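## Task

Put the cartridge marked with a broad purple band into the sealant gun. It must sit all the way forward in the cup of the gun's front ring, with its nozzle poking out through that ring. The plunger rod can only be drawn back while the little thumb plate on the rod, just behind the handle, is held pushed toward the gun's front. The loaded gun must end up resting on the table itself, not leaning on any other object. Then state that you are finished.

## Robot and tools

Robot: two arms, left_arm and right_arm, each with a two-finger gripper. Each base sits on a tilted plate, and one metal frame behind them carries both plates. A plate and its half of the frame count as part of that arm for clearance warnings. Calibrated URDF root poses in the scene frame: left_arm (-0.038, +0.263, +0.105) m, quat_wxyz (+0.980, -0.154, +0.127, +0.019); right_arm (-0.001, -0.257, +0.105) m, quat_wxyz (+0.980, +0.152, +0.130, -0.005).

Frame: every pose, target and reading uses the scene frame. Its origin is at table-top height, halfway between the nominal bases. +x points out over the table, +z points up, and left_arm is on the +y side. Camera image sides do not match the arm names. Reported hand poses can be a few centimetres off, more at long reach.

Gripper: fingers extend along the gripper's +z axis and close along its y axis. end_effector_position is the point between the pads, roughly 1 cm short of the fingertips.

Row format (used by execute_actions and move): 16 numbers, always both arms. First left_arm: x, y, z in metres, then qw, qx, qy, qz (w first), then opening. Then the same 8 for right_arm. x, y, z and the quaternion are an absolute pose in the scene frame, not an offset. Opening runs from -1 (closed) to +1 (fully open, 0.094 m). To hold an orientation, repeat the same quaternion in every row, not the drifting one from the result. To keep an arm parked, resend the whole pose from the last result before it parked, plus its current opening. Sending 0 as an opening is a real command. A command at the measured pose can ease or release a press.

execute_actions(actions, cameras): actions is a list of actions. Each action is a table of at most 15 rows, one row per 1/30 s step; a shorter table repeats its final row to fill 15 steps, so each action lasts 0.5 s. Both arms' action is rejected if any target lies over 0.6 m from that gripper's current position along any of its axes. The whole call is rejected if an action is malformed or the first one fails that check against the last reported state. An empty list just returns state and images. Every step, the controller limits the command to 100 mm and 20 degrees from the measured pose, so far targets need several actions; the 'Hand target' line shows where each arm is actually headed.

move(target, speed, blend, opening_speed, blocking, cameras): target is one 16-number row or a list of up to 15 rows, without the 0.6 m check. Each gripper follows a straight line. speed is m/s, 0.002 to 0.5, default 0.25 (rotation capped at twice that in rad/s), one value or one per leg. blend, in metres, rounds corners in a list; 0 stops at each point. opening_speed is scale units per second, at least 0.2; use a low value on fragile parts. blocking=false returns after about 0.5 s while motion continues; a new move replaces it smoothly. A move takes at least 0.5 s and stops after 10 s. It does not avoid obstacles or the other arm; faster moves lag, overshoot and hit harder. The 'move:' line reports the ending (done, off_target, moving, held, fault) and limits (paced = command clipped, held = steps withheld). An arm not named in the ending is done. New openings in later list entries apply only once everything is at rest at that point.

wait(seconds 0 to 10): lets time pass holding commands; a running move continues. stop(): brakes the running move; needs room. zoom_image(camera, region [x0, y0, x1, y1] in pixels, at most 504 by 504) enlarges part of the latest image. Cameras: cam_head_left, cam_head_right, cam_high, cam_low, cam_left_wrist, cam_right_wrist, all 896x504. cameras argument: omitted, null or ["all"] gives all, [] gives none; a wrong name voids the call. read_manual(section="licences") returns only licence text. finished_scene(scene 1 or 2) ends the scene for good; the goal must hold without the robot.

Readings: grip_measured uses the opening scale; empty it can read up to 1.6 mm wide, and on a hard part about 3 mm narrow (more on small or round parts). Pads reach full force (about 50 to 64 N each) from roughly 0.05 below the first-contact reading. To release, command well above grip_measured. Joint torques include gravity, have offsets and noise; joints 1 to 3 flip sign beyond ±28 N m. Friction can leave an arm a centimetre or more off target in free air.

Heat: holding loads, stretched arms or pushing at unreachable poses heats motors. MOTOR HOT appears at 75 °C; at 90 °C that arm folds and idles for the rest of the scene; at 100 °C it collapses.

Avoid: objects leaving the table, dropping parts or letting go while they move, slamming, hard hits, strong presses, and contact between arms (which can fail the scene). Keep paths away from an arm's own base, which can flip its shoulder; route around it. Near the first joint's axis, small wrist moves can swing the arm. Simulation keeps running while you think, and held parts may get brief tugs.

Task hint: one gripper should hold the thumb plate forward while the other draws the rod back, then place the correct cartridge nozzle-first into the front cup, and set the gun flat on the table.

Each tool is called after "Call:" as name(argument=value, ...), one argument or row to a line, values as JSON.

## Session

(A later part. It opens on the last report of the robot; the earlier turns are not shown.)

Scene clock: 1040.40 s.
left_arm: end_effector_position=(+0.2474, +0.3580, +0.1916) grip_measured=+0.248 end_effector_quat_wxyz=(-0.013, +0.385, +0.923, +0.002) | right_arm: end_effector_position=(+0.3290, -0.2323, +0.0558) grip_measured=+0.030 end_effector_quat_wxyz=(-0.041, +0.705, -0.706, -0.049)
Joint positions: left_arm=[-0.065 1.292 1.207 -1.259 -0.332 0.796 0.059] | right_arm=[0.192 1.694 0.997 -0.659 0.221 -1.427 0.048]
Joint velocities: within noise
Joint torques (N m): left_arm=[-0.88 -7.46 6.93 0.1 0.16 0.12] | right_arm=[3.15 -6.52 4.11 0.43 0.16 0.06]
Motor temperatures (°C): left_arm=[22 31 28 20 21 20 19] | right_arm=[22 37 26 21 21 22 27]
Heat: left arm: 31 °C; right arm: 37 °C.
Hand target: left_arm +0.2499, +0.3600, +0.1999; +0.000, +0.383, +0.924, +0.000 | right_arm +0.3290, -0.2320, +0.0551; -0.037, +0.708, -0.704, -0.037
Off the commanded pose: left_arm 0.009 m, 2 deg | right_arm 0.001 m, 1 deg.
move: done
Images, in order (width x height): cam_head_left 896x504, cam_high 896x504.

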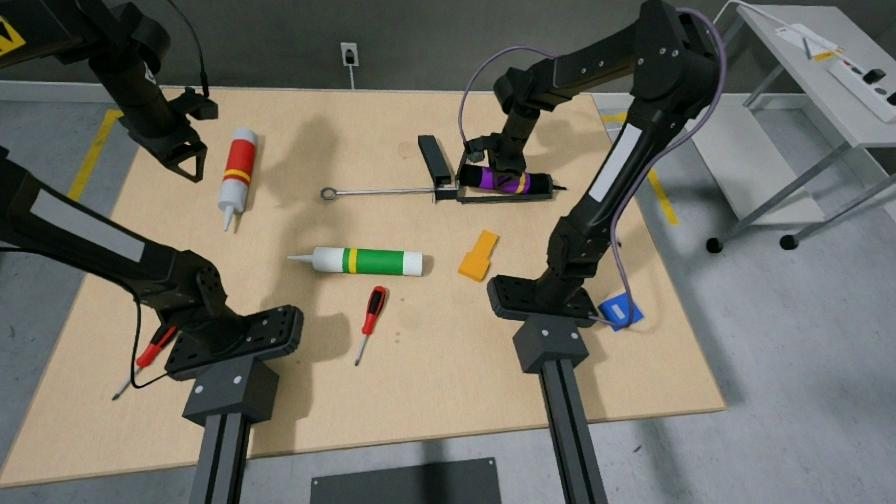

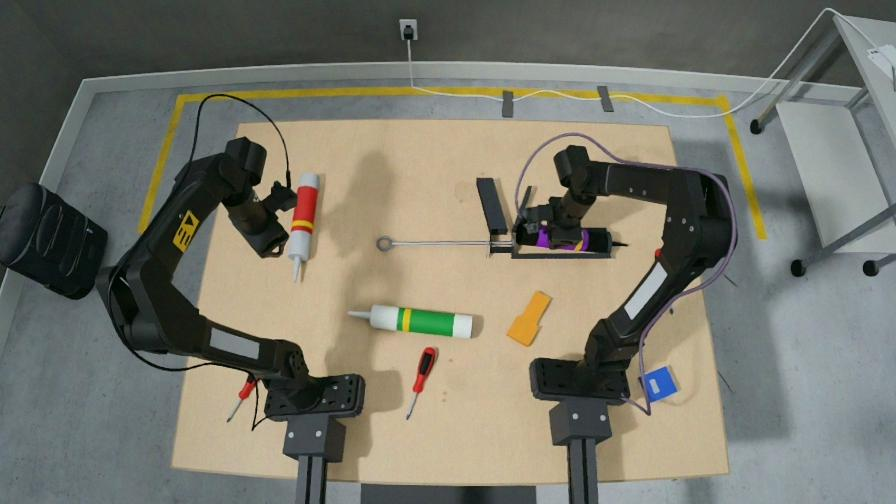

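Call:
move(
  target=[
    [0.25,0.36,0.20,0,0.3827,0.9239,0,0.25,0.3275,-0.232,0.045,0.0225,-0.7087,0.7048,0.0226,-0.1],
  ],
  speed=[0.04],
  cameras=["cam_high","cam_head_left","cam_right_wrist"],
)

Call:
zoom_image(
  camera="cam_high",
  region=[585, 225, 630, 265],
)

Call:
zoom_image(
  camera="cam_head_left",
  region=[425, 135, 575, 210],
)

Scene clock: 1050.03 s.
left_arm: end_effector_position=(+0.2474, +0.3580, +0.1916) grip_measured=+0.248 end_effector_quat_wxyz=(-0.013, +0.385, +0.923, +0.002) | right_arm: end_effector_position=(+0.3295, -0.2329, +0.0478) grip_measured=+0.030 end_effector_quat_wxyz=(-0.029, +0.706, -0.707, -0.030)
Joint positions: left_arm=[-0.065 1.292 1.207 -1.259 -0.332 0.796 0.059] | right_arm=[0.206 1.717 0.984 -0.623 0.268 -1.414 0.048]
Joint velocities: within noise
Joint torques (N m): left_arm=[-0.9 -7.46 6.95 0.1 0.16 0.12] | right_arm=[3.1 -6.02 3.88 0.43 0.17 0.06]
Motor temperatures (°C): left_arm=[22 31 28 20 21 20 19] | right_arm=[22 36 26 22 21 22 27]
Heat: left arm: 31 °C; right arm: 36 °C.
Hand target: left_arm +0.2499, +0.3600, +0.1999; +0.000, +0.383, +0.924, +0.000 | right_arm +0.3275, -0.2320, +0.0451; -0.023, +0.709, -0.705, -0.023
Off the commanded pose: left_arm 0.009 m, 2 deg | right_arm 0.004 m, 1 deg.
move: done
Images, in order (width x height): cam_head_left 896x504, cam_high 896x504, cam_right_wrist 896x504.

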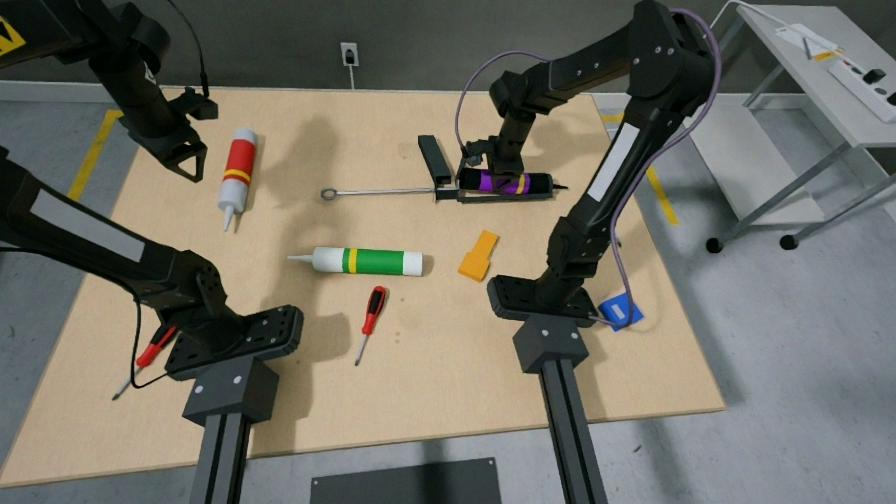

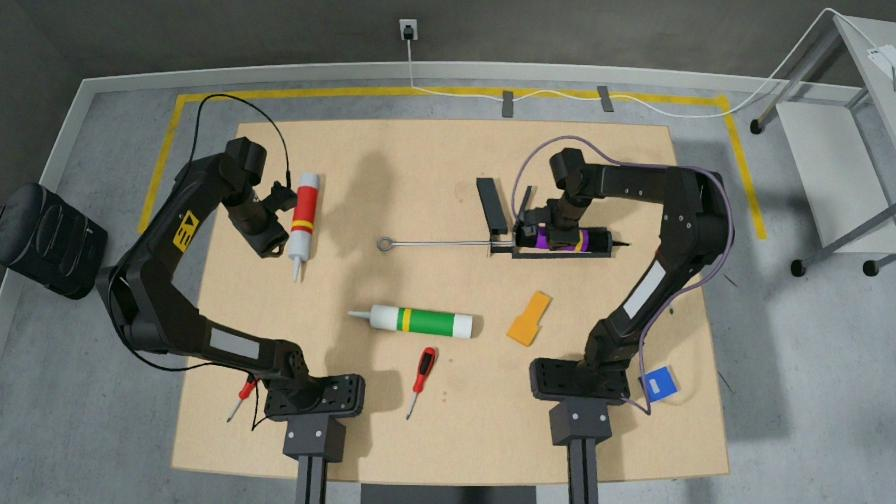

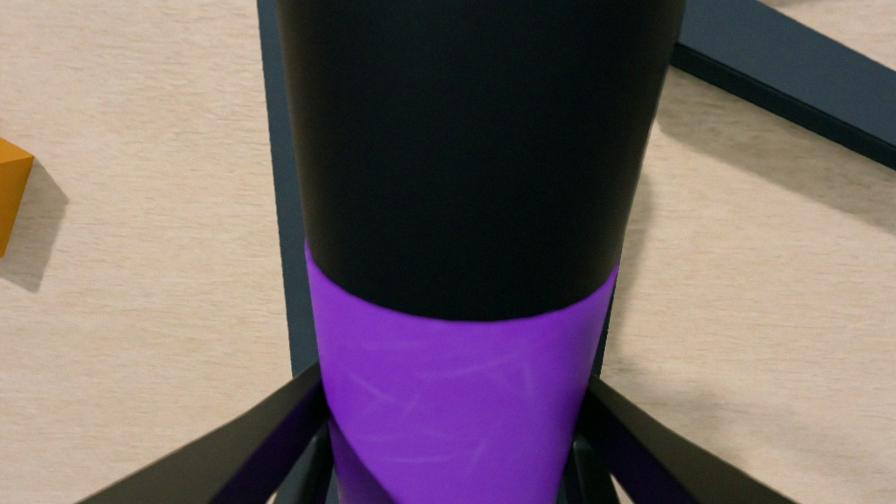

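Scaled by 11.200 from the camera's 896x504 image, which has a finer 1280x720 frame.

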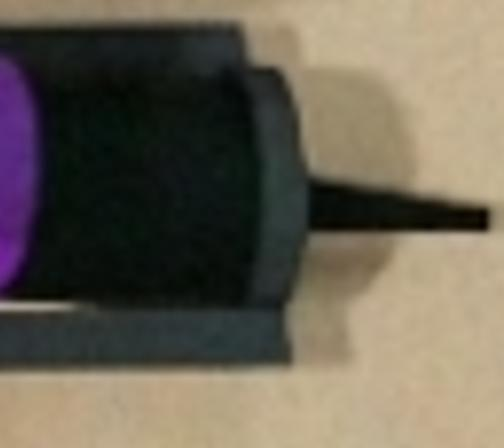

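Scaled by 3.360 from the camera's 896x504 image, which has a finer 1280x720 frame.

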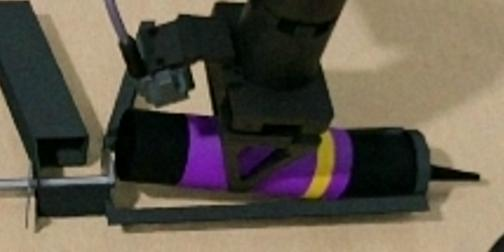

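Call:
move(
  target=[
    [0.25,0.36,0.20,0,0.3827,0.9239,0,0.25,0.3275,-0.239,0.044,0.0225,-0.7087,0.7048,0.0226,-0.1],
  ],
  speed=[0.04],
  cameras=["cam_high","cam_head_left"],
)

Call:
zoom_image(
  camera="cam_high",
  region=[585, 225, 630, 265],
)

Call:
zoom_image(
  camera="cam_head_left",
  region=[425, 135, 575, 210],
)

Scene clock: 1061.97 s.
left_arm: end_effector_position=(+0.2474, +0.3580, +0.1916) grip_measured=+0.248 end_effector_quat_wxyz=(-0.013, +0.385, +0.923, +0.002) | right_arm: end_effector_position=(+0.3307, -0.2342, +0.0474) grip_measured=+0.030 end_effector_quat_wxyz=(-0.030, +0.706, -0.707, -0.029)
Joint positions: left_arm=[-0.065 1.292 1.207 -1.259 -0.332 0.796 0.059] | right_arm=[0.201 1.717 0.984 -0.618 0.268 -1.421 0.048]
Joint velocities: within noise
Joint torques (N m): left_arm=[-0.88 -7.46 6.97 0.1 0.16 0.12] | right_arm=[1.73 -6.68 3.43 0.4 0.12 -0.08]
Motor temperatures (°C): left_arm=[22 30 28 20 21 20 19] | right_arm=[22 36 26 22 21 22 27]
Heat: left arm: 30 °C; right arm: 36 °C.
Hand target: left_arm +0.2499, +0.3600, +0.1999; +0.000, +0.383, +0.924, +0.000 | right_arm +0.3274, -0.2389, +0.0441; -0.022, +0.709, -0.705, -0.023
Off the commanded pose: left_arm 0.009 m, 2 deg | right_arm 0.007 m, 1 deg.
move: done
Images, in order (width x height): cam_head_left 896x504, cam_high 896x504.

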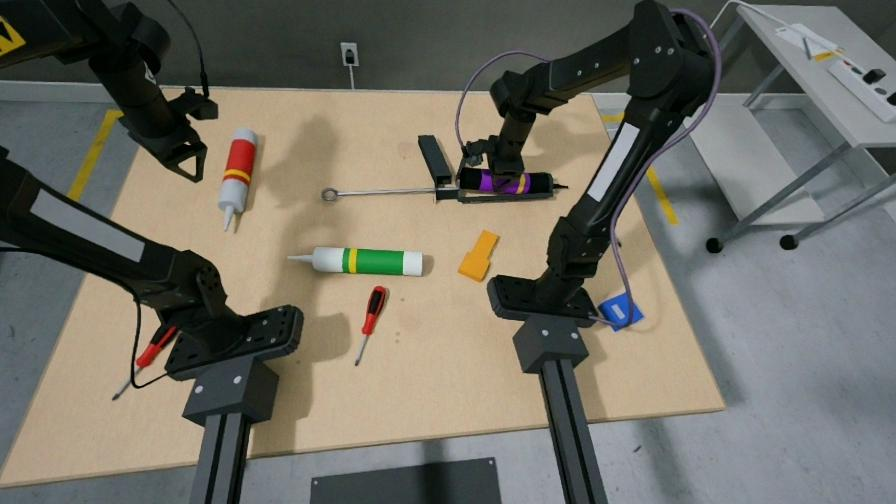

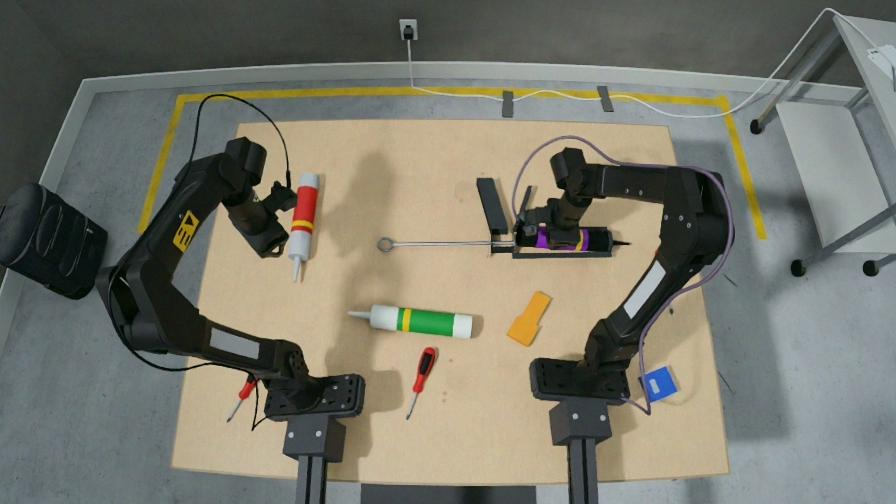

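Scaled by 11.200 from the camera's 896x504 image, which has a finer 1280x720 frame.

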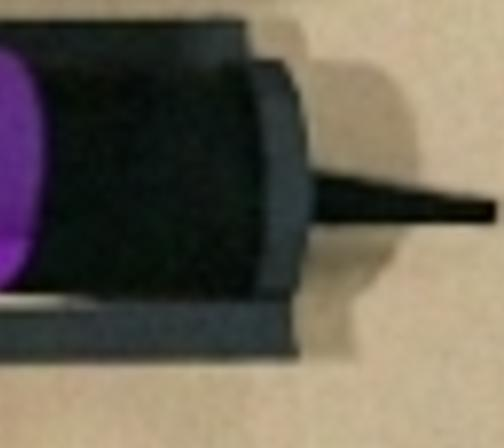

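Scaled by 3.360 from the camera's 896x504 image, which has a finer 1280x720 frame.

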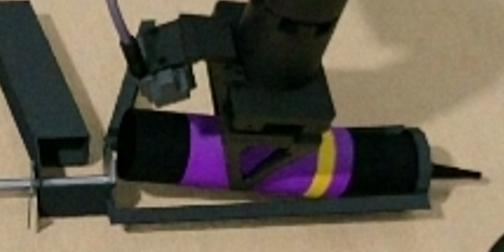

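Call:
zoom_image(
  camera="cam_head_left",
  region=[435, 155, 485, 205],
)

Call:
zoom_image(
  camera="cam_head_left",
  region=[525, 165, 575, 210],
)

Call:
zoom_image(
  camera="cam_high",
  region=[475, 215, 535, 275],
)

Scaled by 10.080 from the camera's 896x504 image, which has a finer 1280x720 frame.

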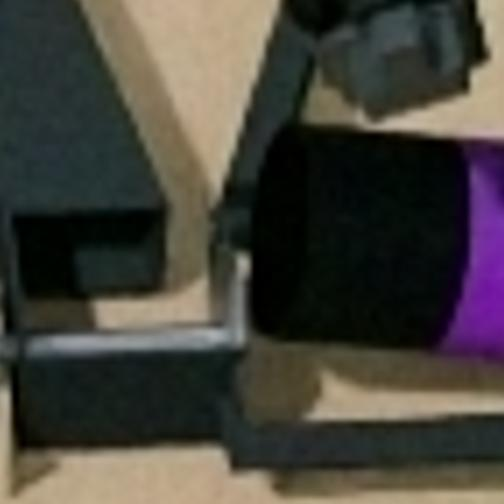

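Scaled by 10.080 from the camera's 896x504 image, which has a finer 1280x720 frame.

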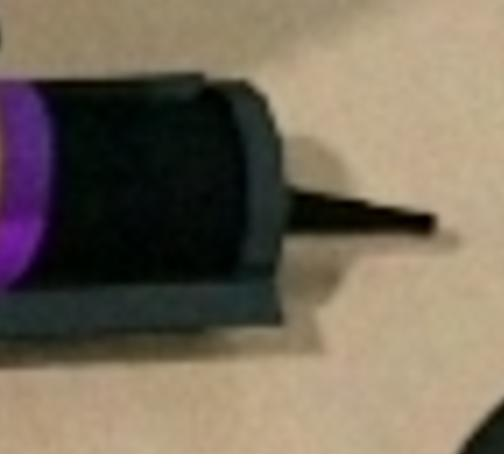

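Scaled by 8.400 from the camera's 896x504 image, which has a finer 1280x720 frame.

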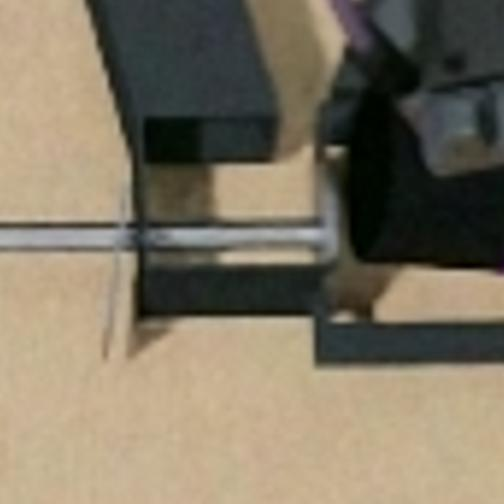

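Call:
move(
  target=[
    [0.25,0.36,0.20,0,0.3827,0.9239,0,0.25,0.3285,-0.236,0.0415,0.0148,-0.7089,0.7050,0.0148,-0.1],
  ],
  speed=[0.04],
  cameras=["cam_high"],
)

Call:
move(
  target=[
    [0.25,0.36,0.20,0,0.3827,0.9239,0,0.25,0.3285,-0.236,0.0415,0.0148,-0.7089,0.7050,0.0148,0.09],
  ],
  opening_speed=0.2,
  cameras=["cam_high","cam_head_left","cam_right_wrist"],
)

Call:
zoom_image(
  camera="cam_head_left",
  region=[425, 135, 575, 210],
)

Scene clock: 1109.40 s.
left_arm: end_effector_position=(+0.2474, +0.3580, +0.1916) grip_measured=+0.248 end_effector_quat_wxyz=(-0.013, +0.385, +0.923, +0.002) | right_arm: end_effector_position=(+0.3305, -0.2338, +0.0452) grip_measured=+0.030 end_effector_quat_wxyz=(-0.026, +0.707, -0.706, -0.026)
Joint positions: left_arm=[-0.065 1.292 1.207 -1.259 -0.332 0.796 0.059] | right_arm=[0.205 1.726 0.984 -0.614 0.278 -1.416 0.048]
Joint velocities: within noise
Joint torques (N m): left_arm=[-0.88 -7.45 6.94 0.1 0.15 0.11] | right_arm=[2.78 -5.94 3.95 0.4 0.31 0.02]
Motor temperatures (°C): left_arm=[22 30 28 20 21 20 19] | right_arm=[22 36 26 22 21 22 27]
Heat: left arm: 30 °C; right arm: 36 °C.
Hand target: left_arm +0.2499, +0.3600, +0.1999; +0.000, +0.383, +0.924, +0.000 | right_arm +0.3285, -0.2361, +0.0417; -0.015, +0.709, -0.705, -0.015
Off the commanded pose: left_arm 0.009 m, 2 deg | right_arm 0.005 m, 2 deg.
move: done
Images, in order (width x height): cam_high 896x504.

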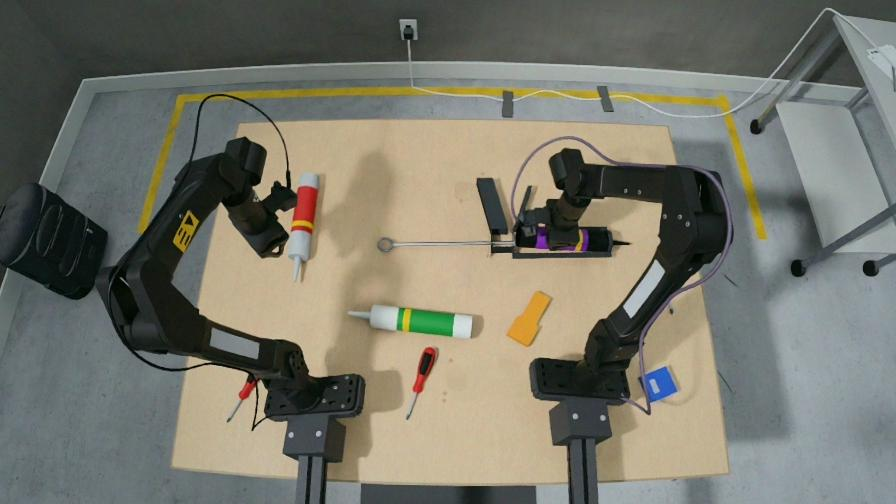

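Scene clock: 1110.90 s.
left_arm: end_effector_position=(+0.2474, +0.3580, +0.1916) grip_measured=+0.248 end_effector_quat_wxyz=(-0.013, +0.385, +0.923, +0.002) | right_arm: end_effector_position=(+0.3310, -0.2384, +0.0447) grip_measured=+0.088 end_effector_quat_wxyz=(-0.018, +0.707, -0.707, -0.015)
Joint positions: left_arm=[-0.065 1.292 1.207 -1.259 -0.332 0.796 0.059] | right_arm=[0.206 1.727 0.983 -0.613 0.305 -1.416 0.051]
Joint velocities: within noise
Joint torques (N m): left_arm=[-0.85 -7.46 6.93 0.11 0.17 0.11] | right_arm=[2.74 -5.94 4 0.4 -0.01 0.06]
Motor temperatures (°C): left_arm=[22 30 28 20 21 20 19] | right_arm=[22 36 26 22 21 22 27]
Heat: left arm: 30 °C; right arm: 36 °C.
Hand target: left_arm +0.2499, +0.3600, +0.1999; +0.000, +0.383, +0.924, +0.000 | right_arm +0.3286, -0.2361, +0.0416; -0.015, +0.709, -0.705, -0.015
Off the commanded pose: left_arm 0.009 m, 2 deg | right_arm 0.005 m, 0 deg.
move: done
Images, in order (width x height): cam_head_left 896x504, cam_high 896x504, cam_right_wrist 896x504.

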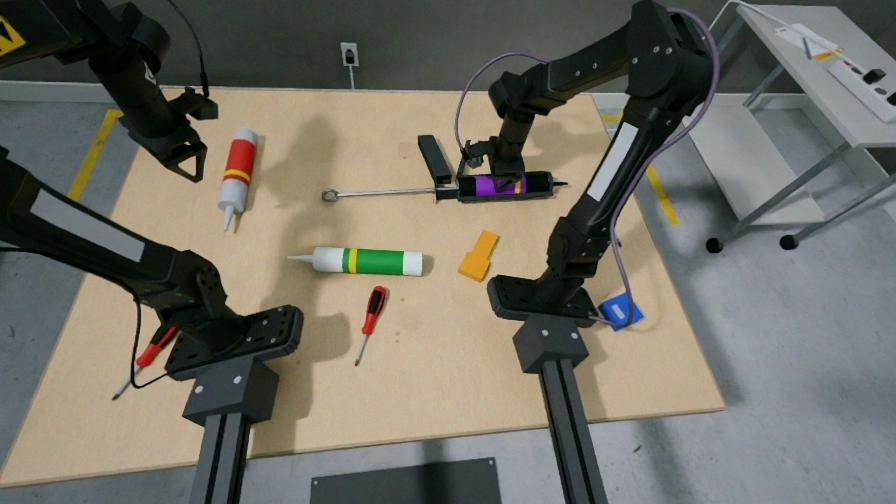

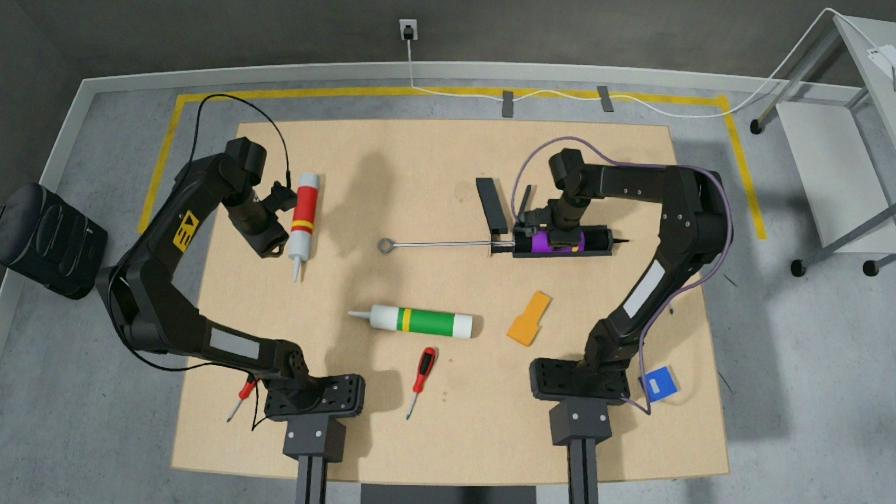

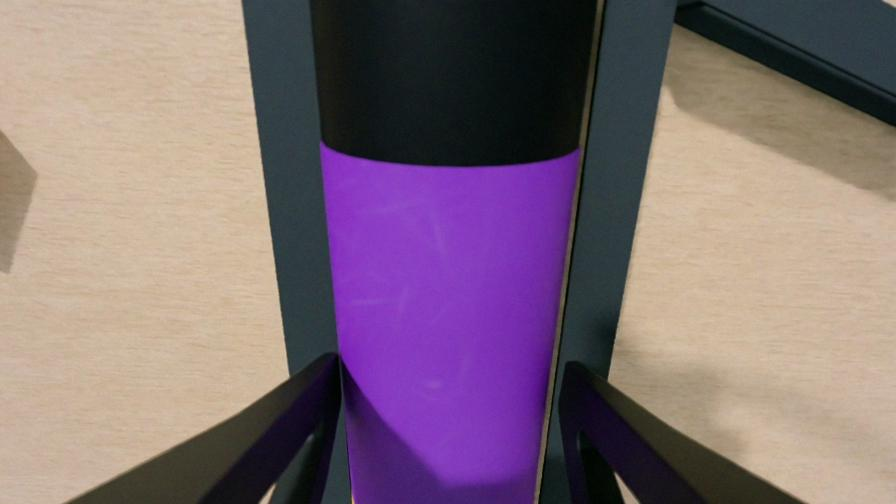

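Scaled by 3.360 from the camera's 896x504 image, which has a finer 1280x720 frame.

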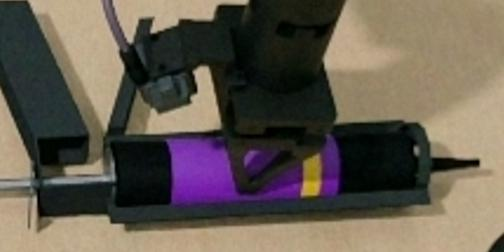

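Call:
move(
  target=[
    [0.25,0.36,0.20,0,0.3827,0.9239,0,0.25,0.3285,-0.233,0.09,0,-0.7105,0.7037,0,0.12],
    [0.25,0.36,0.20,0,0.3827,0.9239,0,0.25,0.3285,-0.30,0.16,0,-0.7105,0.7037,0,0.5],
  ],
  speed=[0.1,0.2],
  cameras=["cam_high","cam_head_left","cam_head_right","cam_right_wrist"],
)

Call:
zoom_image(
  camera="cam_high",
  region=[475, 205, 635, 285],
)

Call:
zoom_image(
  camera="cam_head_left",
  region=[425, 135, 575, 210],
)

Scene clock: 1121.40 s.
left_arm: end_effector_position=(+0.2474, +0.3580, +0.1916) grip_measured=+0.248 end_effector_quat_wxyz=(-0.013, +0.385, +0.923, +0.002) | right_arm: end_effector_position=(+0.3252, -0.2992, +0.1513) grip_measured=+0.498 end_effector_quat_wxyz=(+0.010, +0.710, -0.704, +0.000)
Joint positions: left_arm=[-0.065 1.292 1.207 -1.259 -0.332 0.796 0.059] | right_arm=[0.17 1.485 1.2 -1.088 0.354 -1.452 0.07]
Joint velocities: within noise
Joint torques (N m): left_arm=[-0.88 -7.45 6.97 0.11 0.15 0.11] | right_arm=[1.68 -6.68 8.38 0.02 -0.11 -0.05]
Motor temperatures (°C): left_arm=[22 30 28 20 21 20 19] | right_arm=[22 35 27 22 21 22 26]
Heat: left arm: 30 °C; right arm: 35 °C.
Hand target: left_arm +0.2499, +0.3600, +0.1999; +0.000, +0.383, +0.924, +0.000 | right_arm +0.3285, -0.3000, +0.1599; +0.000, +0.710, -0.704, +0.000
Off the commanded pose: left_arm 0.009 m, 2 deg | right_arm 0.009 m, 1 deg.
move: done
Images, in order (width x height): cam_head_left 896x504, cam_head_right 896x504, cam_high 896x504, cam_right_wrist 896x504.

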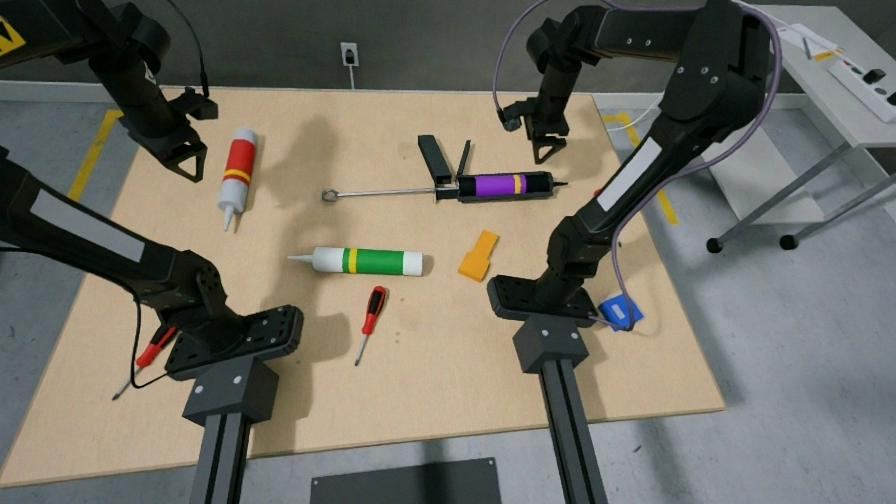

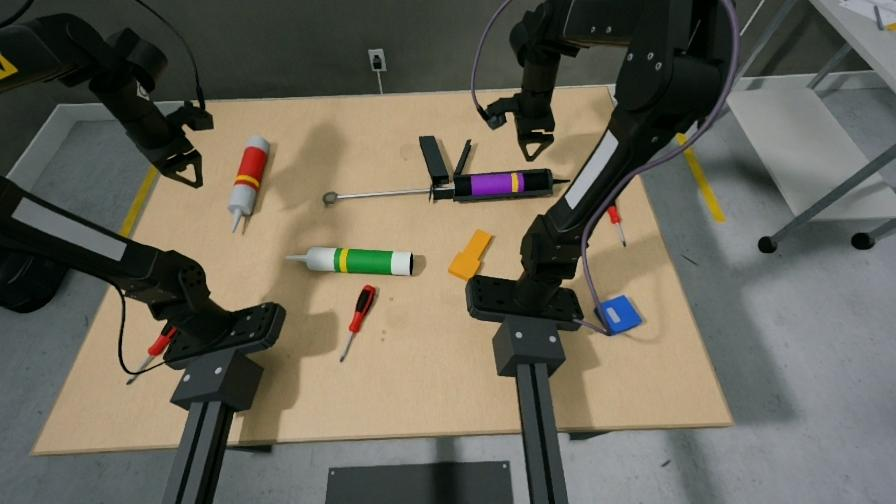

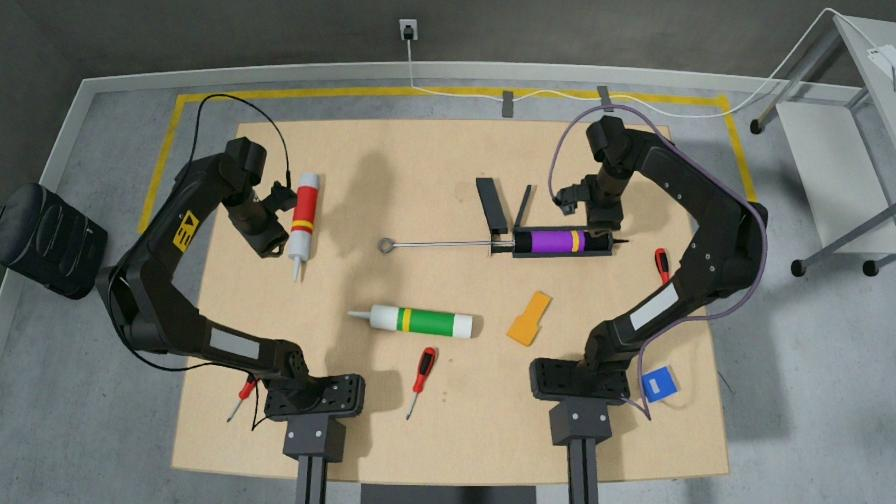

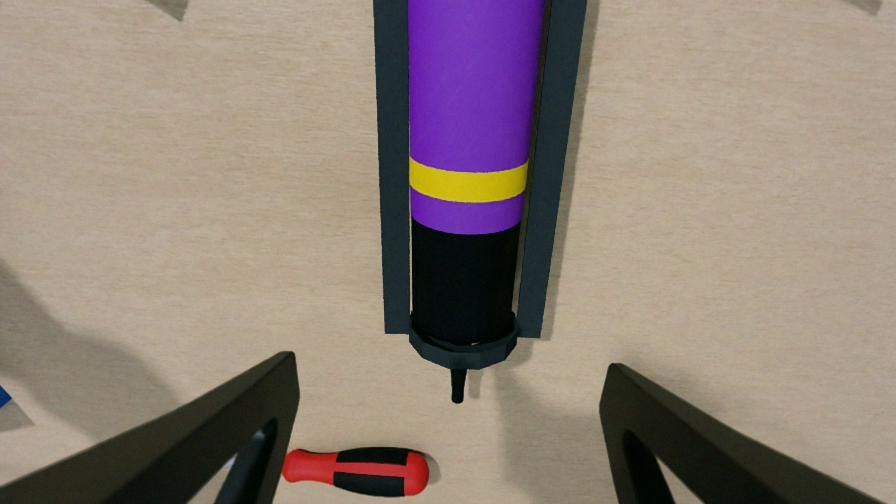

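Scaled by 3.150 from the camera's 896x504 image, which has a finer 1280x720 frame.

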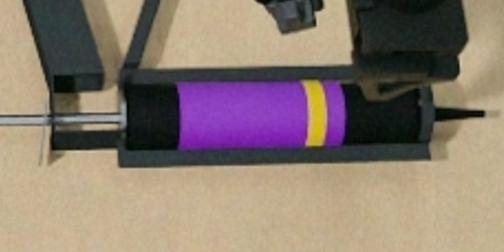

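Scaled by 3.360 from the camera's 896x504 image, which has a finer 1280x720 frame.

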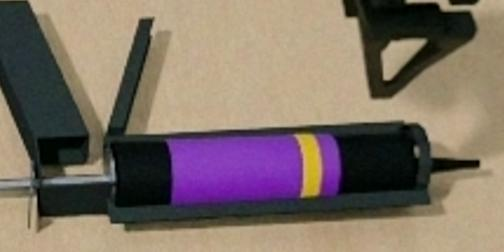

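Call:
zoom_image(
  camera="cam_right_wrist",
  region=[370, 270, 570, 420],
)

Call:
zoom_image(
  camera="cam_head_left",
  region=[445, 165, 485, 210],
)

Call:
zoom_image(
  camera="cam_high",
  region=[500, 220, 545, 265],
)

Scaled by 2.520 from the camera's 896x504 image, which has a finer 1280x720 frame.

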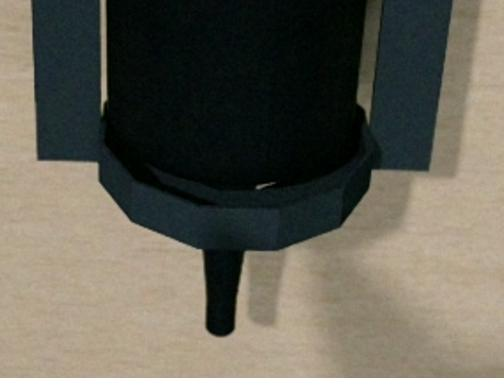

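Scaled by 11.200 from the camera's 896x504 image, which has a finer 1280x720 frame.

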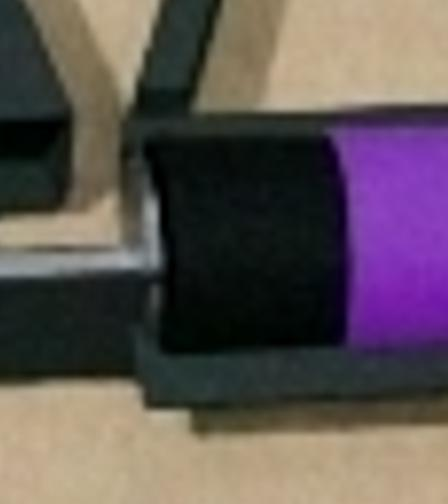

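Scaled by 11.200 from the camera's 896x504 image, which has a finer 1280x720 frame.

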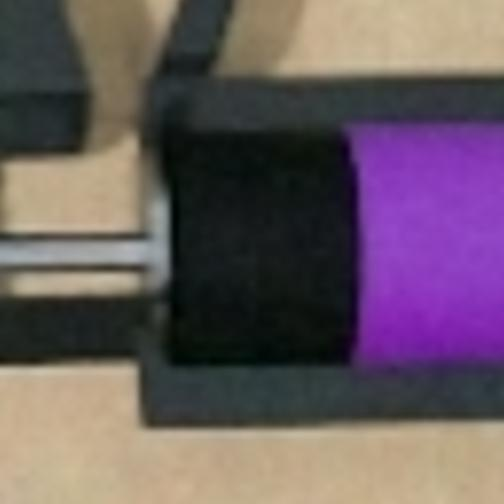

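Call:
move(
  target=[
    [0.25,0.36,0.20,0,0.3827,0.9239,0,0.25,0.338,-0.402,0.12,0,-0.7193,0.6947,0,-0.3],
    [0.25,0.36,0.20,0,0.3827,0.9239,0,0.25,0.338,-0.402,0.075,0,-0.7193,0.6947,0,-0.3],
  ],
  speed=[0.2,0.1],
  cameras=["cam_high","cam_head_left","cam_right_wrist"],
)

Scene clock: 1166.93 s.
left_arm: end_effector_position=(+0.2474, +0.3580, +0.1916) grip_measured=+0.248 end_effector_quat_wxyz=(-0.013, +0.385, +0.923, +0.002) | right_arm: end_effector_position=(+0.3415, -0.4065, +0.0819) grip_measured=-0.298 end_effector_quat_wxyz=(+0.003, +0.716, -0.698, +0.011)
Joint positions: left_arm=[-0.065 1.292 1.207 -1.259 -0.332 0.796 0.059] | right_arm=[-0.264 1.579 1.163 -0.798 0.237 -1.913 0.033]
Joint velocities: within noise
Joint torques (N m): left_arm=[-0.87 -7.43 6.93 0.1 0.15 0.11] | right_arm=[1.1 -6.41 4.38 0.4 -0.17 -0.05]
Motor temperatures (°C): left_arm=[22 30 28 20 21 20 19] | right_arm=[22 35 27 21 21 22 25]
Heat: left arm: 30 °C; right arm: 35 °C.
Hand target: left_arm +0.2499, +0.3600, +0.1999; +0.000, +0.383, +0.924, +0.000 | right_arm +0.3379, -0.4020, +0.0751; +0.000, +0.719, -0.695, +0.000
Off the commanded pose: left_arm 0.009 m, 2 deg | right_arm 0.009 m, 1 deg.
move: done
Images, in order (width x height): cam_head_left 896x504, cam_high 896x504, cam_right_wrist 896x504.

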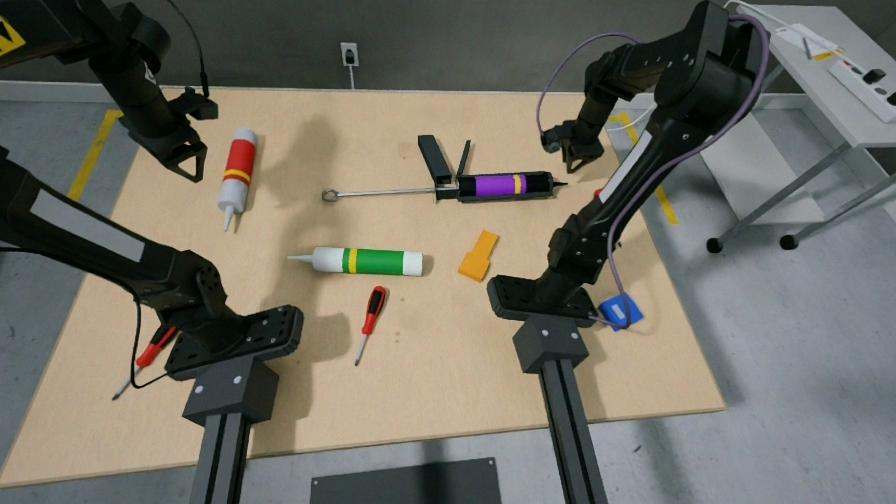

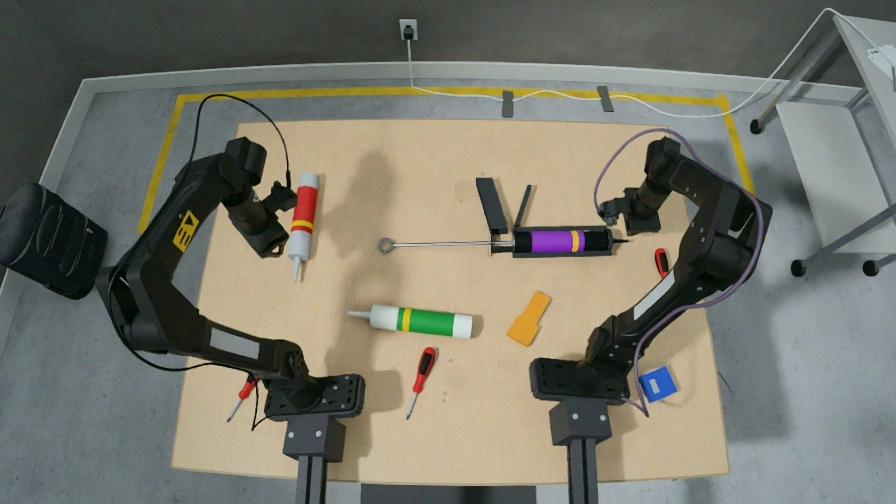

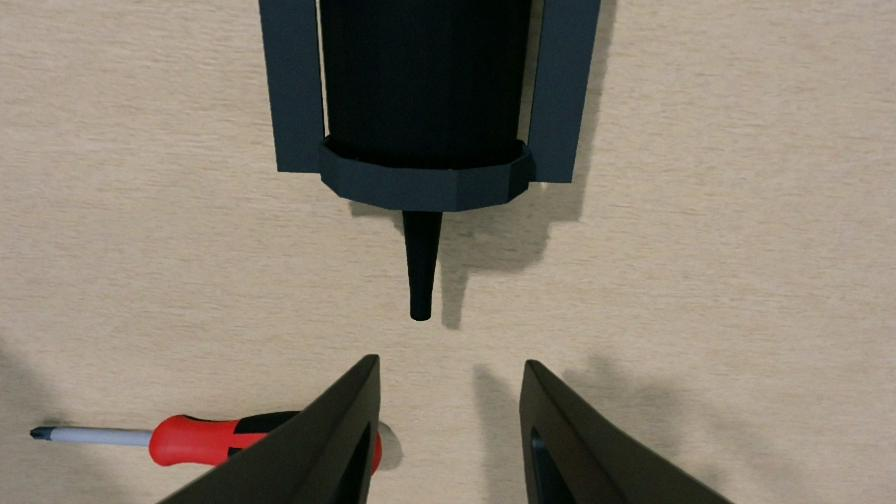

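Call:
move(
  target=[
    [0.25,0.36,0.20,0,0.3827,0.9239,0,0.25,0.331,-0.404,0.024,0,-0.7193,0.6947,0,-0.3],
  ],
  speed=[0.08],
  cameras=["cam_high","cam_head_left","cam_right_wrist"],
)

Scene clock: 1190.97 s.
left_arm: end_effector_position=(+0.2474, +0.3580, +0.1916) grip_measured=+0.248 end_effector_quat_wxyz=(-0.013, +0.385, +0.923, +0.002) | right_arm: end_effector_position=(+0.3358, -0.4092, +0.0312) grip_measured=-0.298 end_effector_quat_wxyz=(+0.003, +0.716, -0.698, +0.012)
Joint positions: left_arm=[-0.065 1.292 1.207 -1.259 -0.332 0.796 0.059] | right_arm=[-0.313 1.67 1.062 -0.594 0.22 -1.961 0.033]
Joint velocities: within noise
Joint torques (N m): left_arm=[-0.85 -7.43 6.94 0.11 0.16 0.11] | right_arm=[1.1 -6.46 3.69 0.41 -0.13 -0.05]
Motor temperatures (°C): left_arm=[22 30 28 20 21 20 19] | right_arm=[22 36 27 21 21 22 25]
Heat: left arm: 30 °C; right arm: 36 °C.
Hand target: left_arm +0.2499, +0.3600, +0.1999; +0.000, +0.383, +0.924, +0.000 | right_arm +0.3308, -0.4040, +0.0242; +0.000, +0.719, -0.695, +0.000
Off the commanded pose: left_arm 0.009 m, 2 deg | right_arm 0.010 m, 2 deg.
move: done
Images, in order (width x height): cam_head_left 896x504, cam_high 896x504, cam_right_wrist 896x504.

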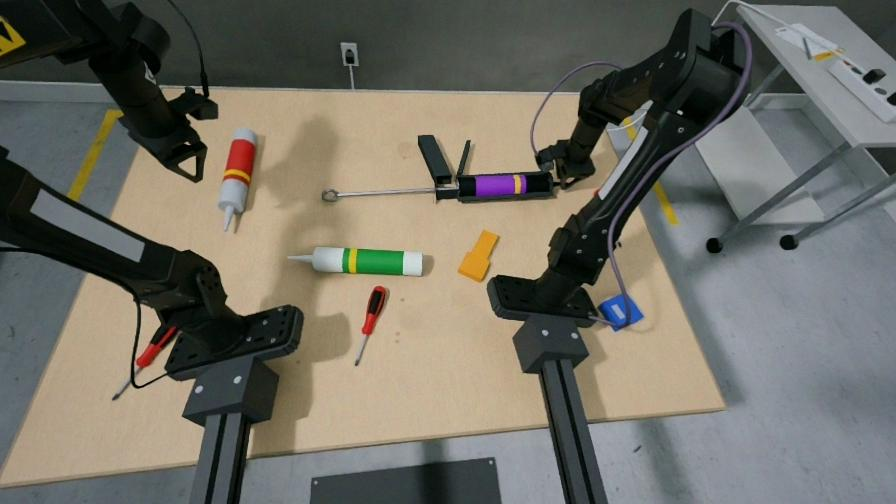

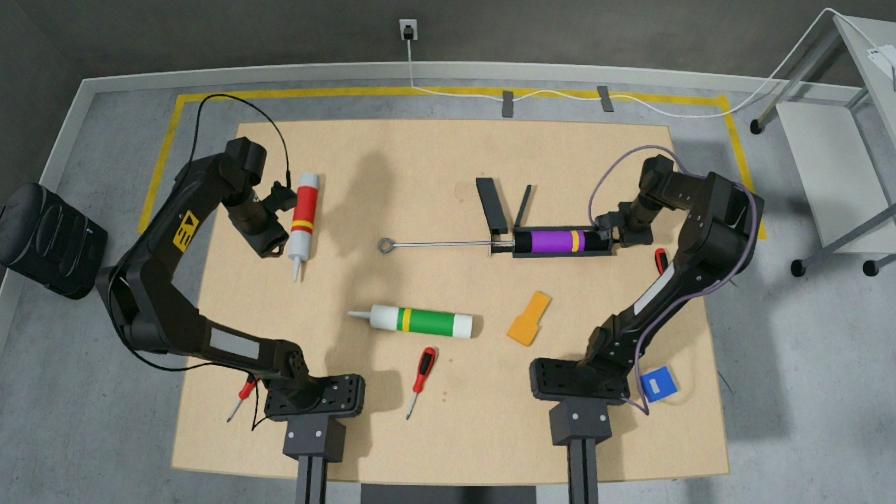

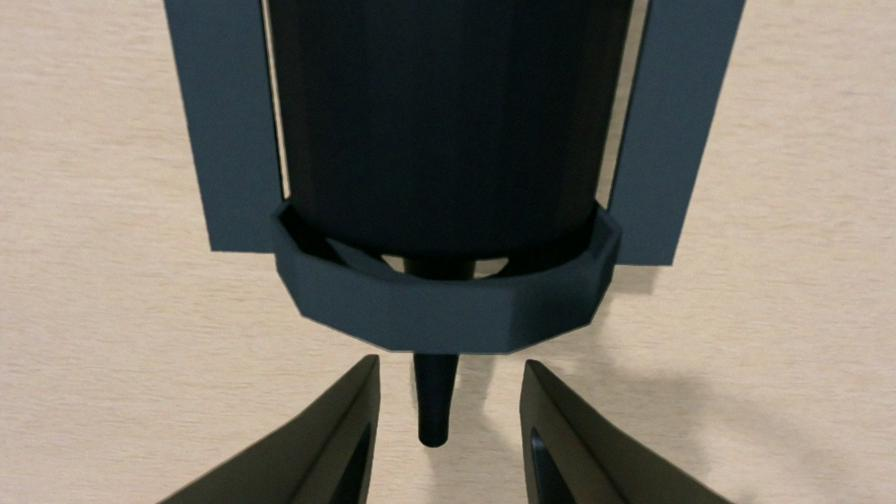

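Call:
move(
  target=[
    [0.25,0.36,0.20,0,0.3827,0.9239,0,0.25,0.3265,-0.402,0.017,0,-0.7193,0.6947,0,-0.3],
  ],
  speed=[0.06],
  cameras=["cam_right_wrist"],
)

Scene clock: 1198.87 s.
left_arm: end_effector_position=(+0.2474, +0.3580, +0.1916) grip_measured=+0.248 end_effector_quat_wxyz=(-0.013, +0.385, +0.923, +0.002) | right_arm: end_effector_position=(+0.3329, -0.4078, +0.0258) grip_measured=-0.298 end_effector_quat_wxyz=(+0.001, +0.716, -0.698, +0.015)
Joint positions: left_arm=[-0.065 1.292 1.207 -1.259 -0.332 0.796 0.059] | right_arm=[-0.316 1.67 1.034 -0.559 0.218 -1.965 0.033]
Joint velocities: within noise
Joint torques (N m): left_arm=[-0.88 -7.42 6.93 0.1 0.16 0.12] | right_arm=[1.03 -6.05 3.41 0.39 -0.15 -0.06]
Motor temperatures (°C): left_arm=[22 30 28 20 21 20 19] | right_arm=[22 36 27 21 21 22 25]
Heat: left arm: 30 °C; right arm: 36 °C.
Hand target: left_arm +0.2499, +0.3600, +0.1999; +0.000, +0.383, +0.924, +0.000 | right_arm +0.3263, -0.4020, +0.0173; +0.000, +0.719, -0.695, +0.000
Off the commanded pose: left_arm 0.009 m, 2 deg | right_arm 0.012 m, 2 deg.
move: off_target (right_arm)
Images, in order (width x height): cam_right_wrist 896x504.

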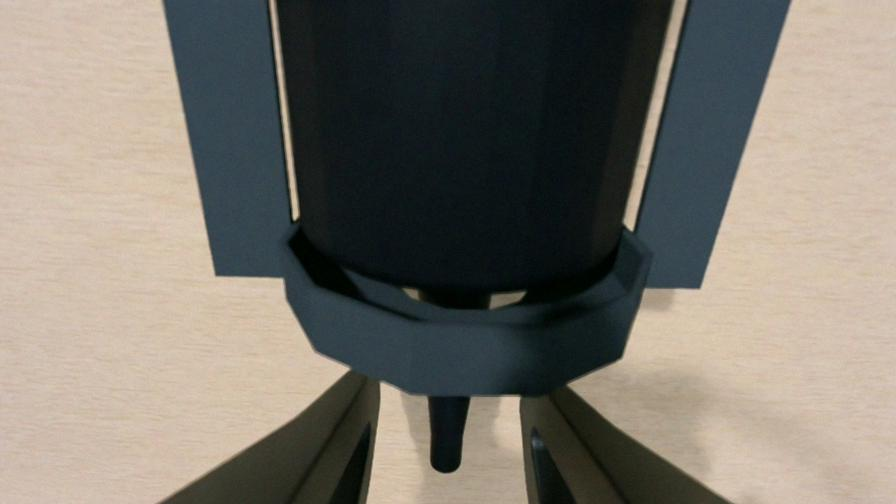

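Call:
move(
  target=[
    [0.25,0.36,0.20,0,0.3827,0.9239,0,0.25,0.3265,-0.404,0.017,0,-0.7193,0.6947,0,-1.0],
  ],
  speed=[0.06],
  opening_speed=0.5,
  cameras=["cam_right_wrist","cam_high"],
)

Scene clock: 1206.37 s.
left_arm: end_effector_position=(+0.2474, +0.3579, +0.1916) grip_measured=+0.248 end_effector_quat_wxyz=(-0.013, +0.385, +0.923, +0.002) | right_arm: end_effector_position=(+0.3322, -0.4095, +0.0254) grip_measured=-0.872 end_effector_quat_wxyz=(+0.001, +0.716, -0.698, +0.015)
Joint positions: left_arm=[-0.065 1.292 1.207 -1.259 -0.332 0.796 0.059] | right_arm=[-0.323 1.67 1.034 -0.558 0.216 -1.971 0.006]
Joint velocities: within noise
Joint torques (N m): left_arm=[-0.9 -7.45 6.95 0.11 0.17 0.11] | right_arm=[1.02 -6.01 3.71 0.39 -0.15 -0.04]
Motor temperatures (°C): left_arm=[22 30 28 20 21 20 19] | right_arm=[22 35 27 21 21 22 25]
Heat: left arm: 30 °C; right arm: 35 °C.
Hand target: left_arm +0.2499, +0.3599, +0.1999; +0.000, +0.383, +0.924, +0.000 | right_arm +0.3264, -0.4040, +0.0173; +0.000, +0.719, -0.695, +0.000
Off the commanded pose: left_arm 0.009 m, 2 deg | right_arm 0.012 m, 2 deg.
move: off_target (right_arm)
Images, in order (width x height): cam_high 896x504, cam_right_wrist 896x504.

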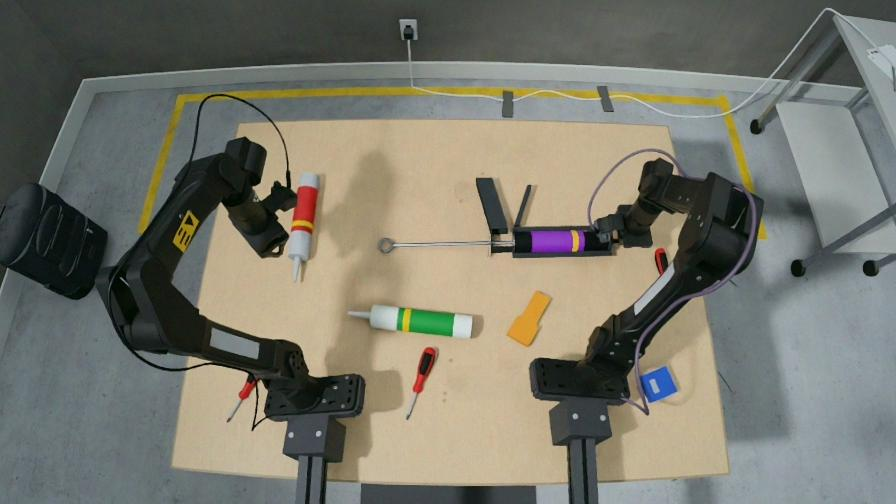

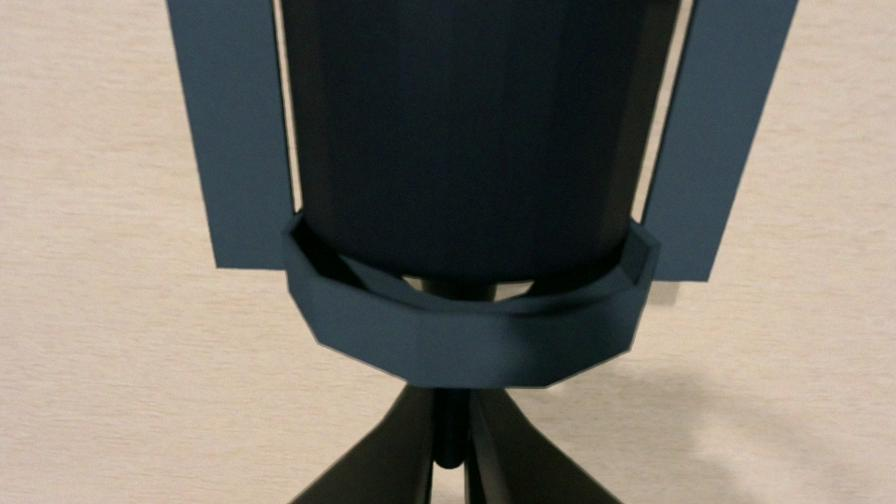

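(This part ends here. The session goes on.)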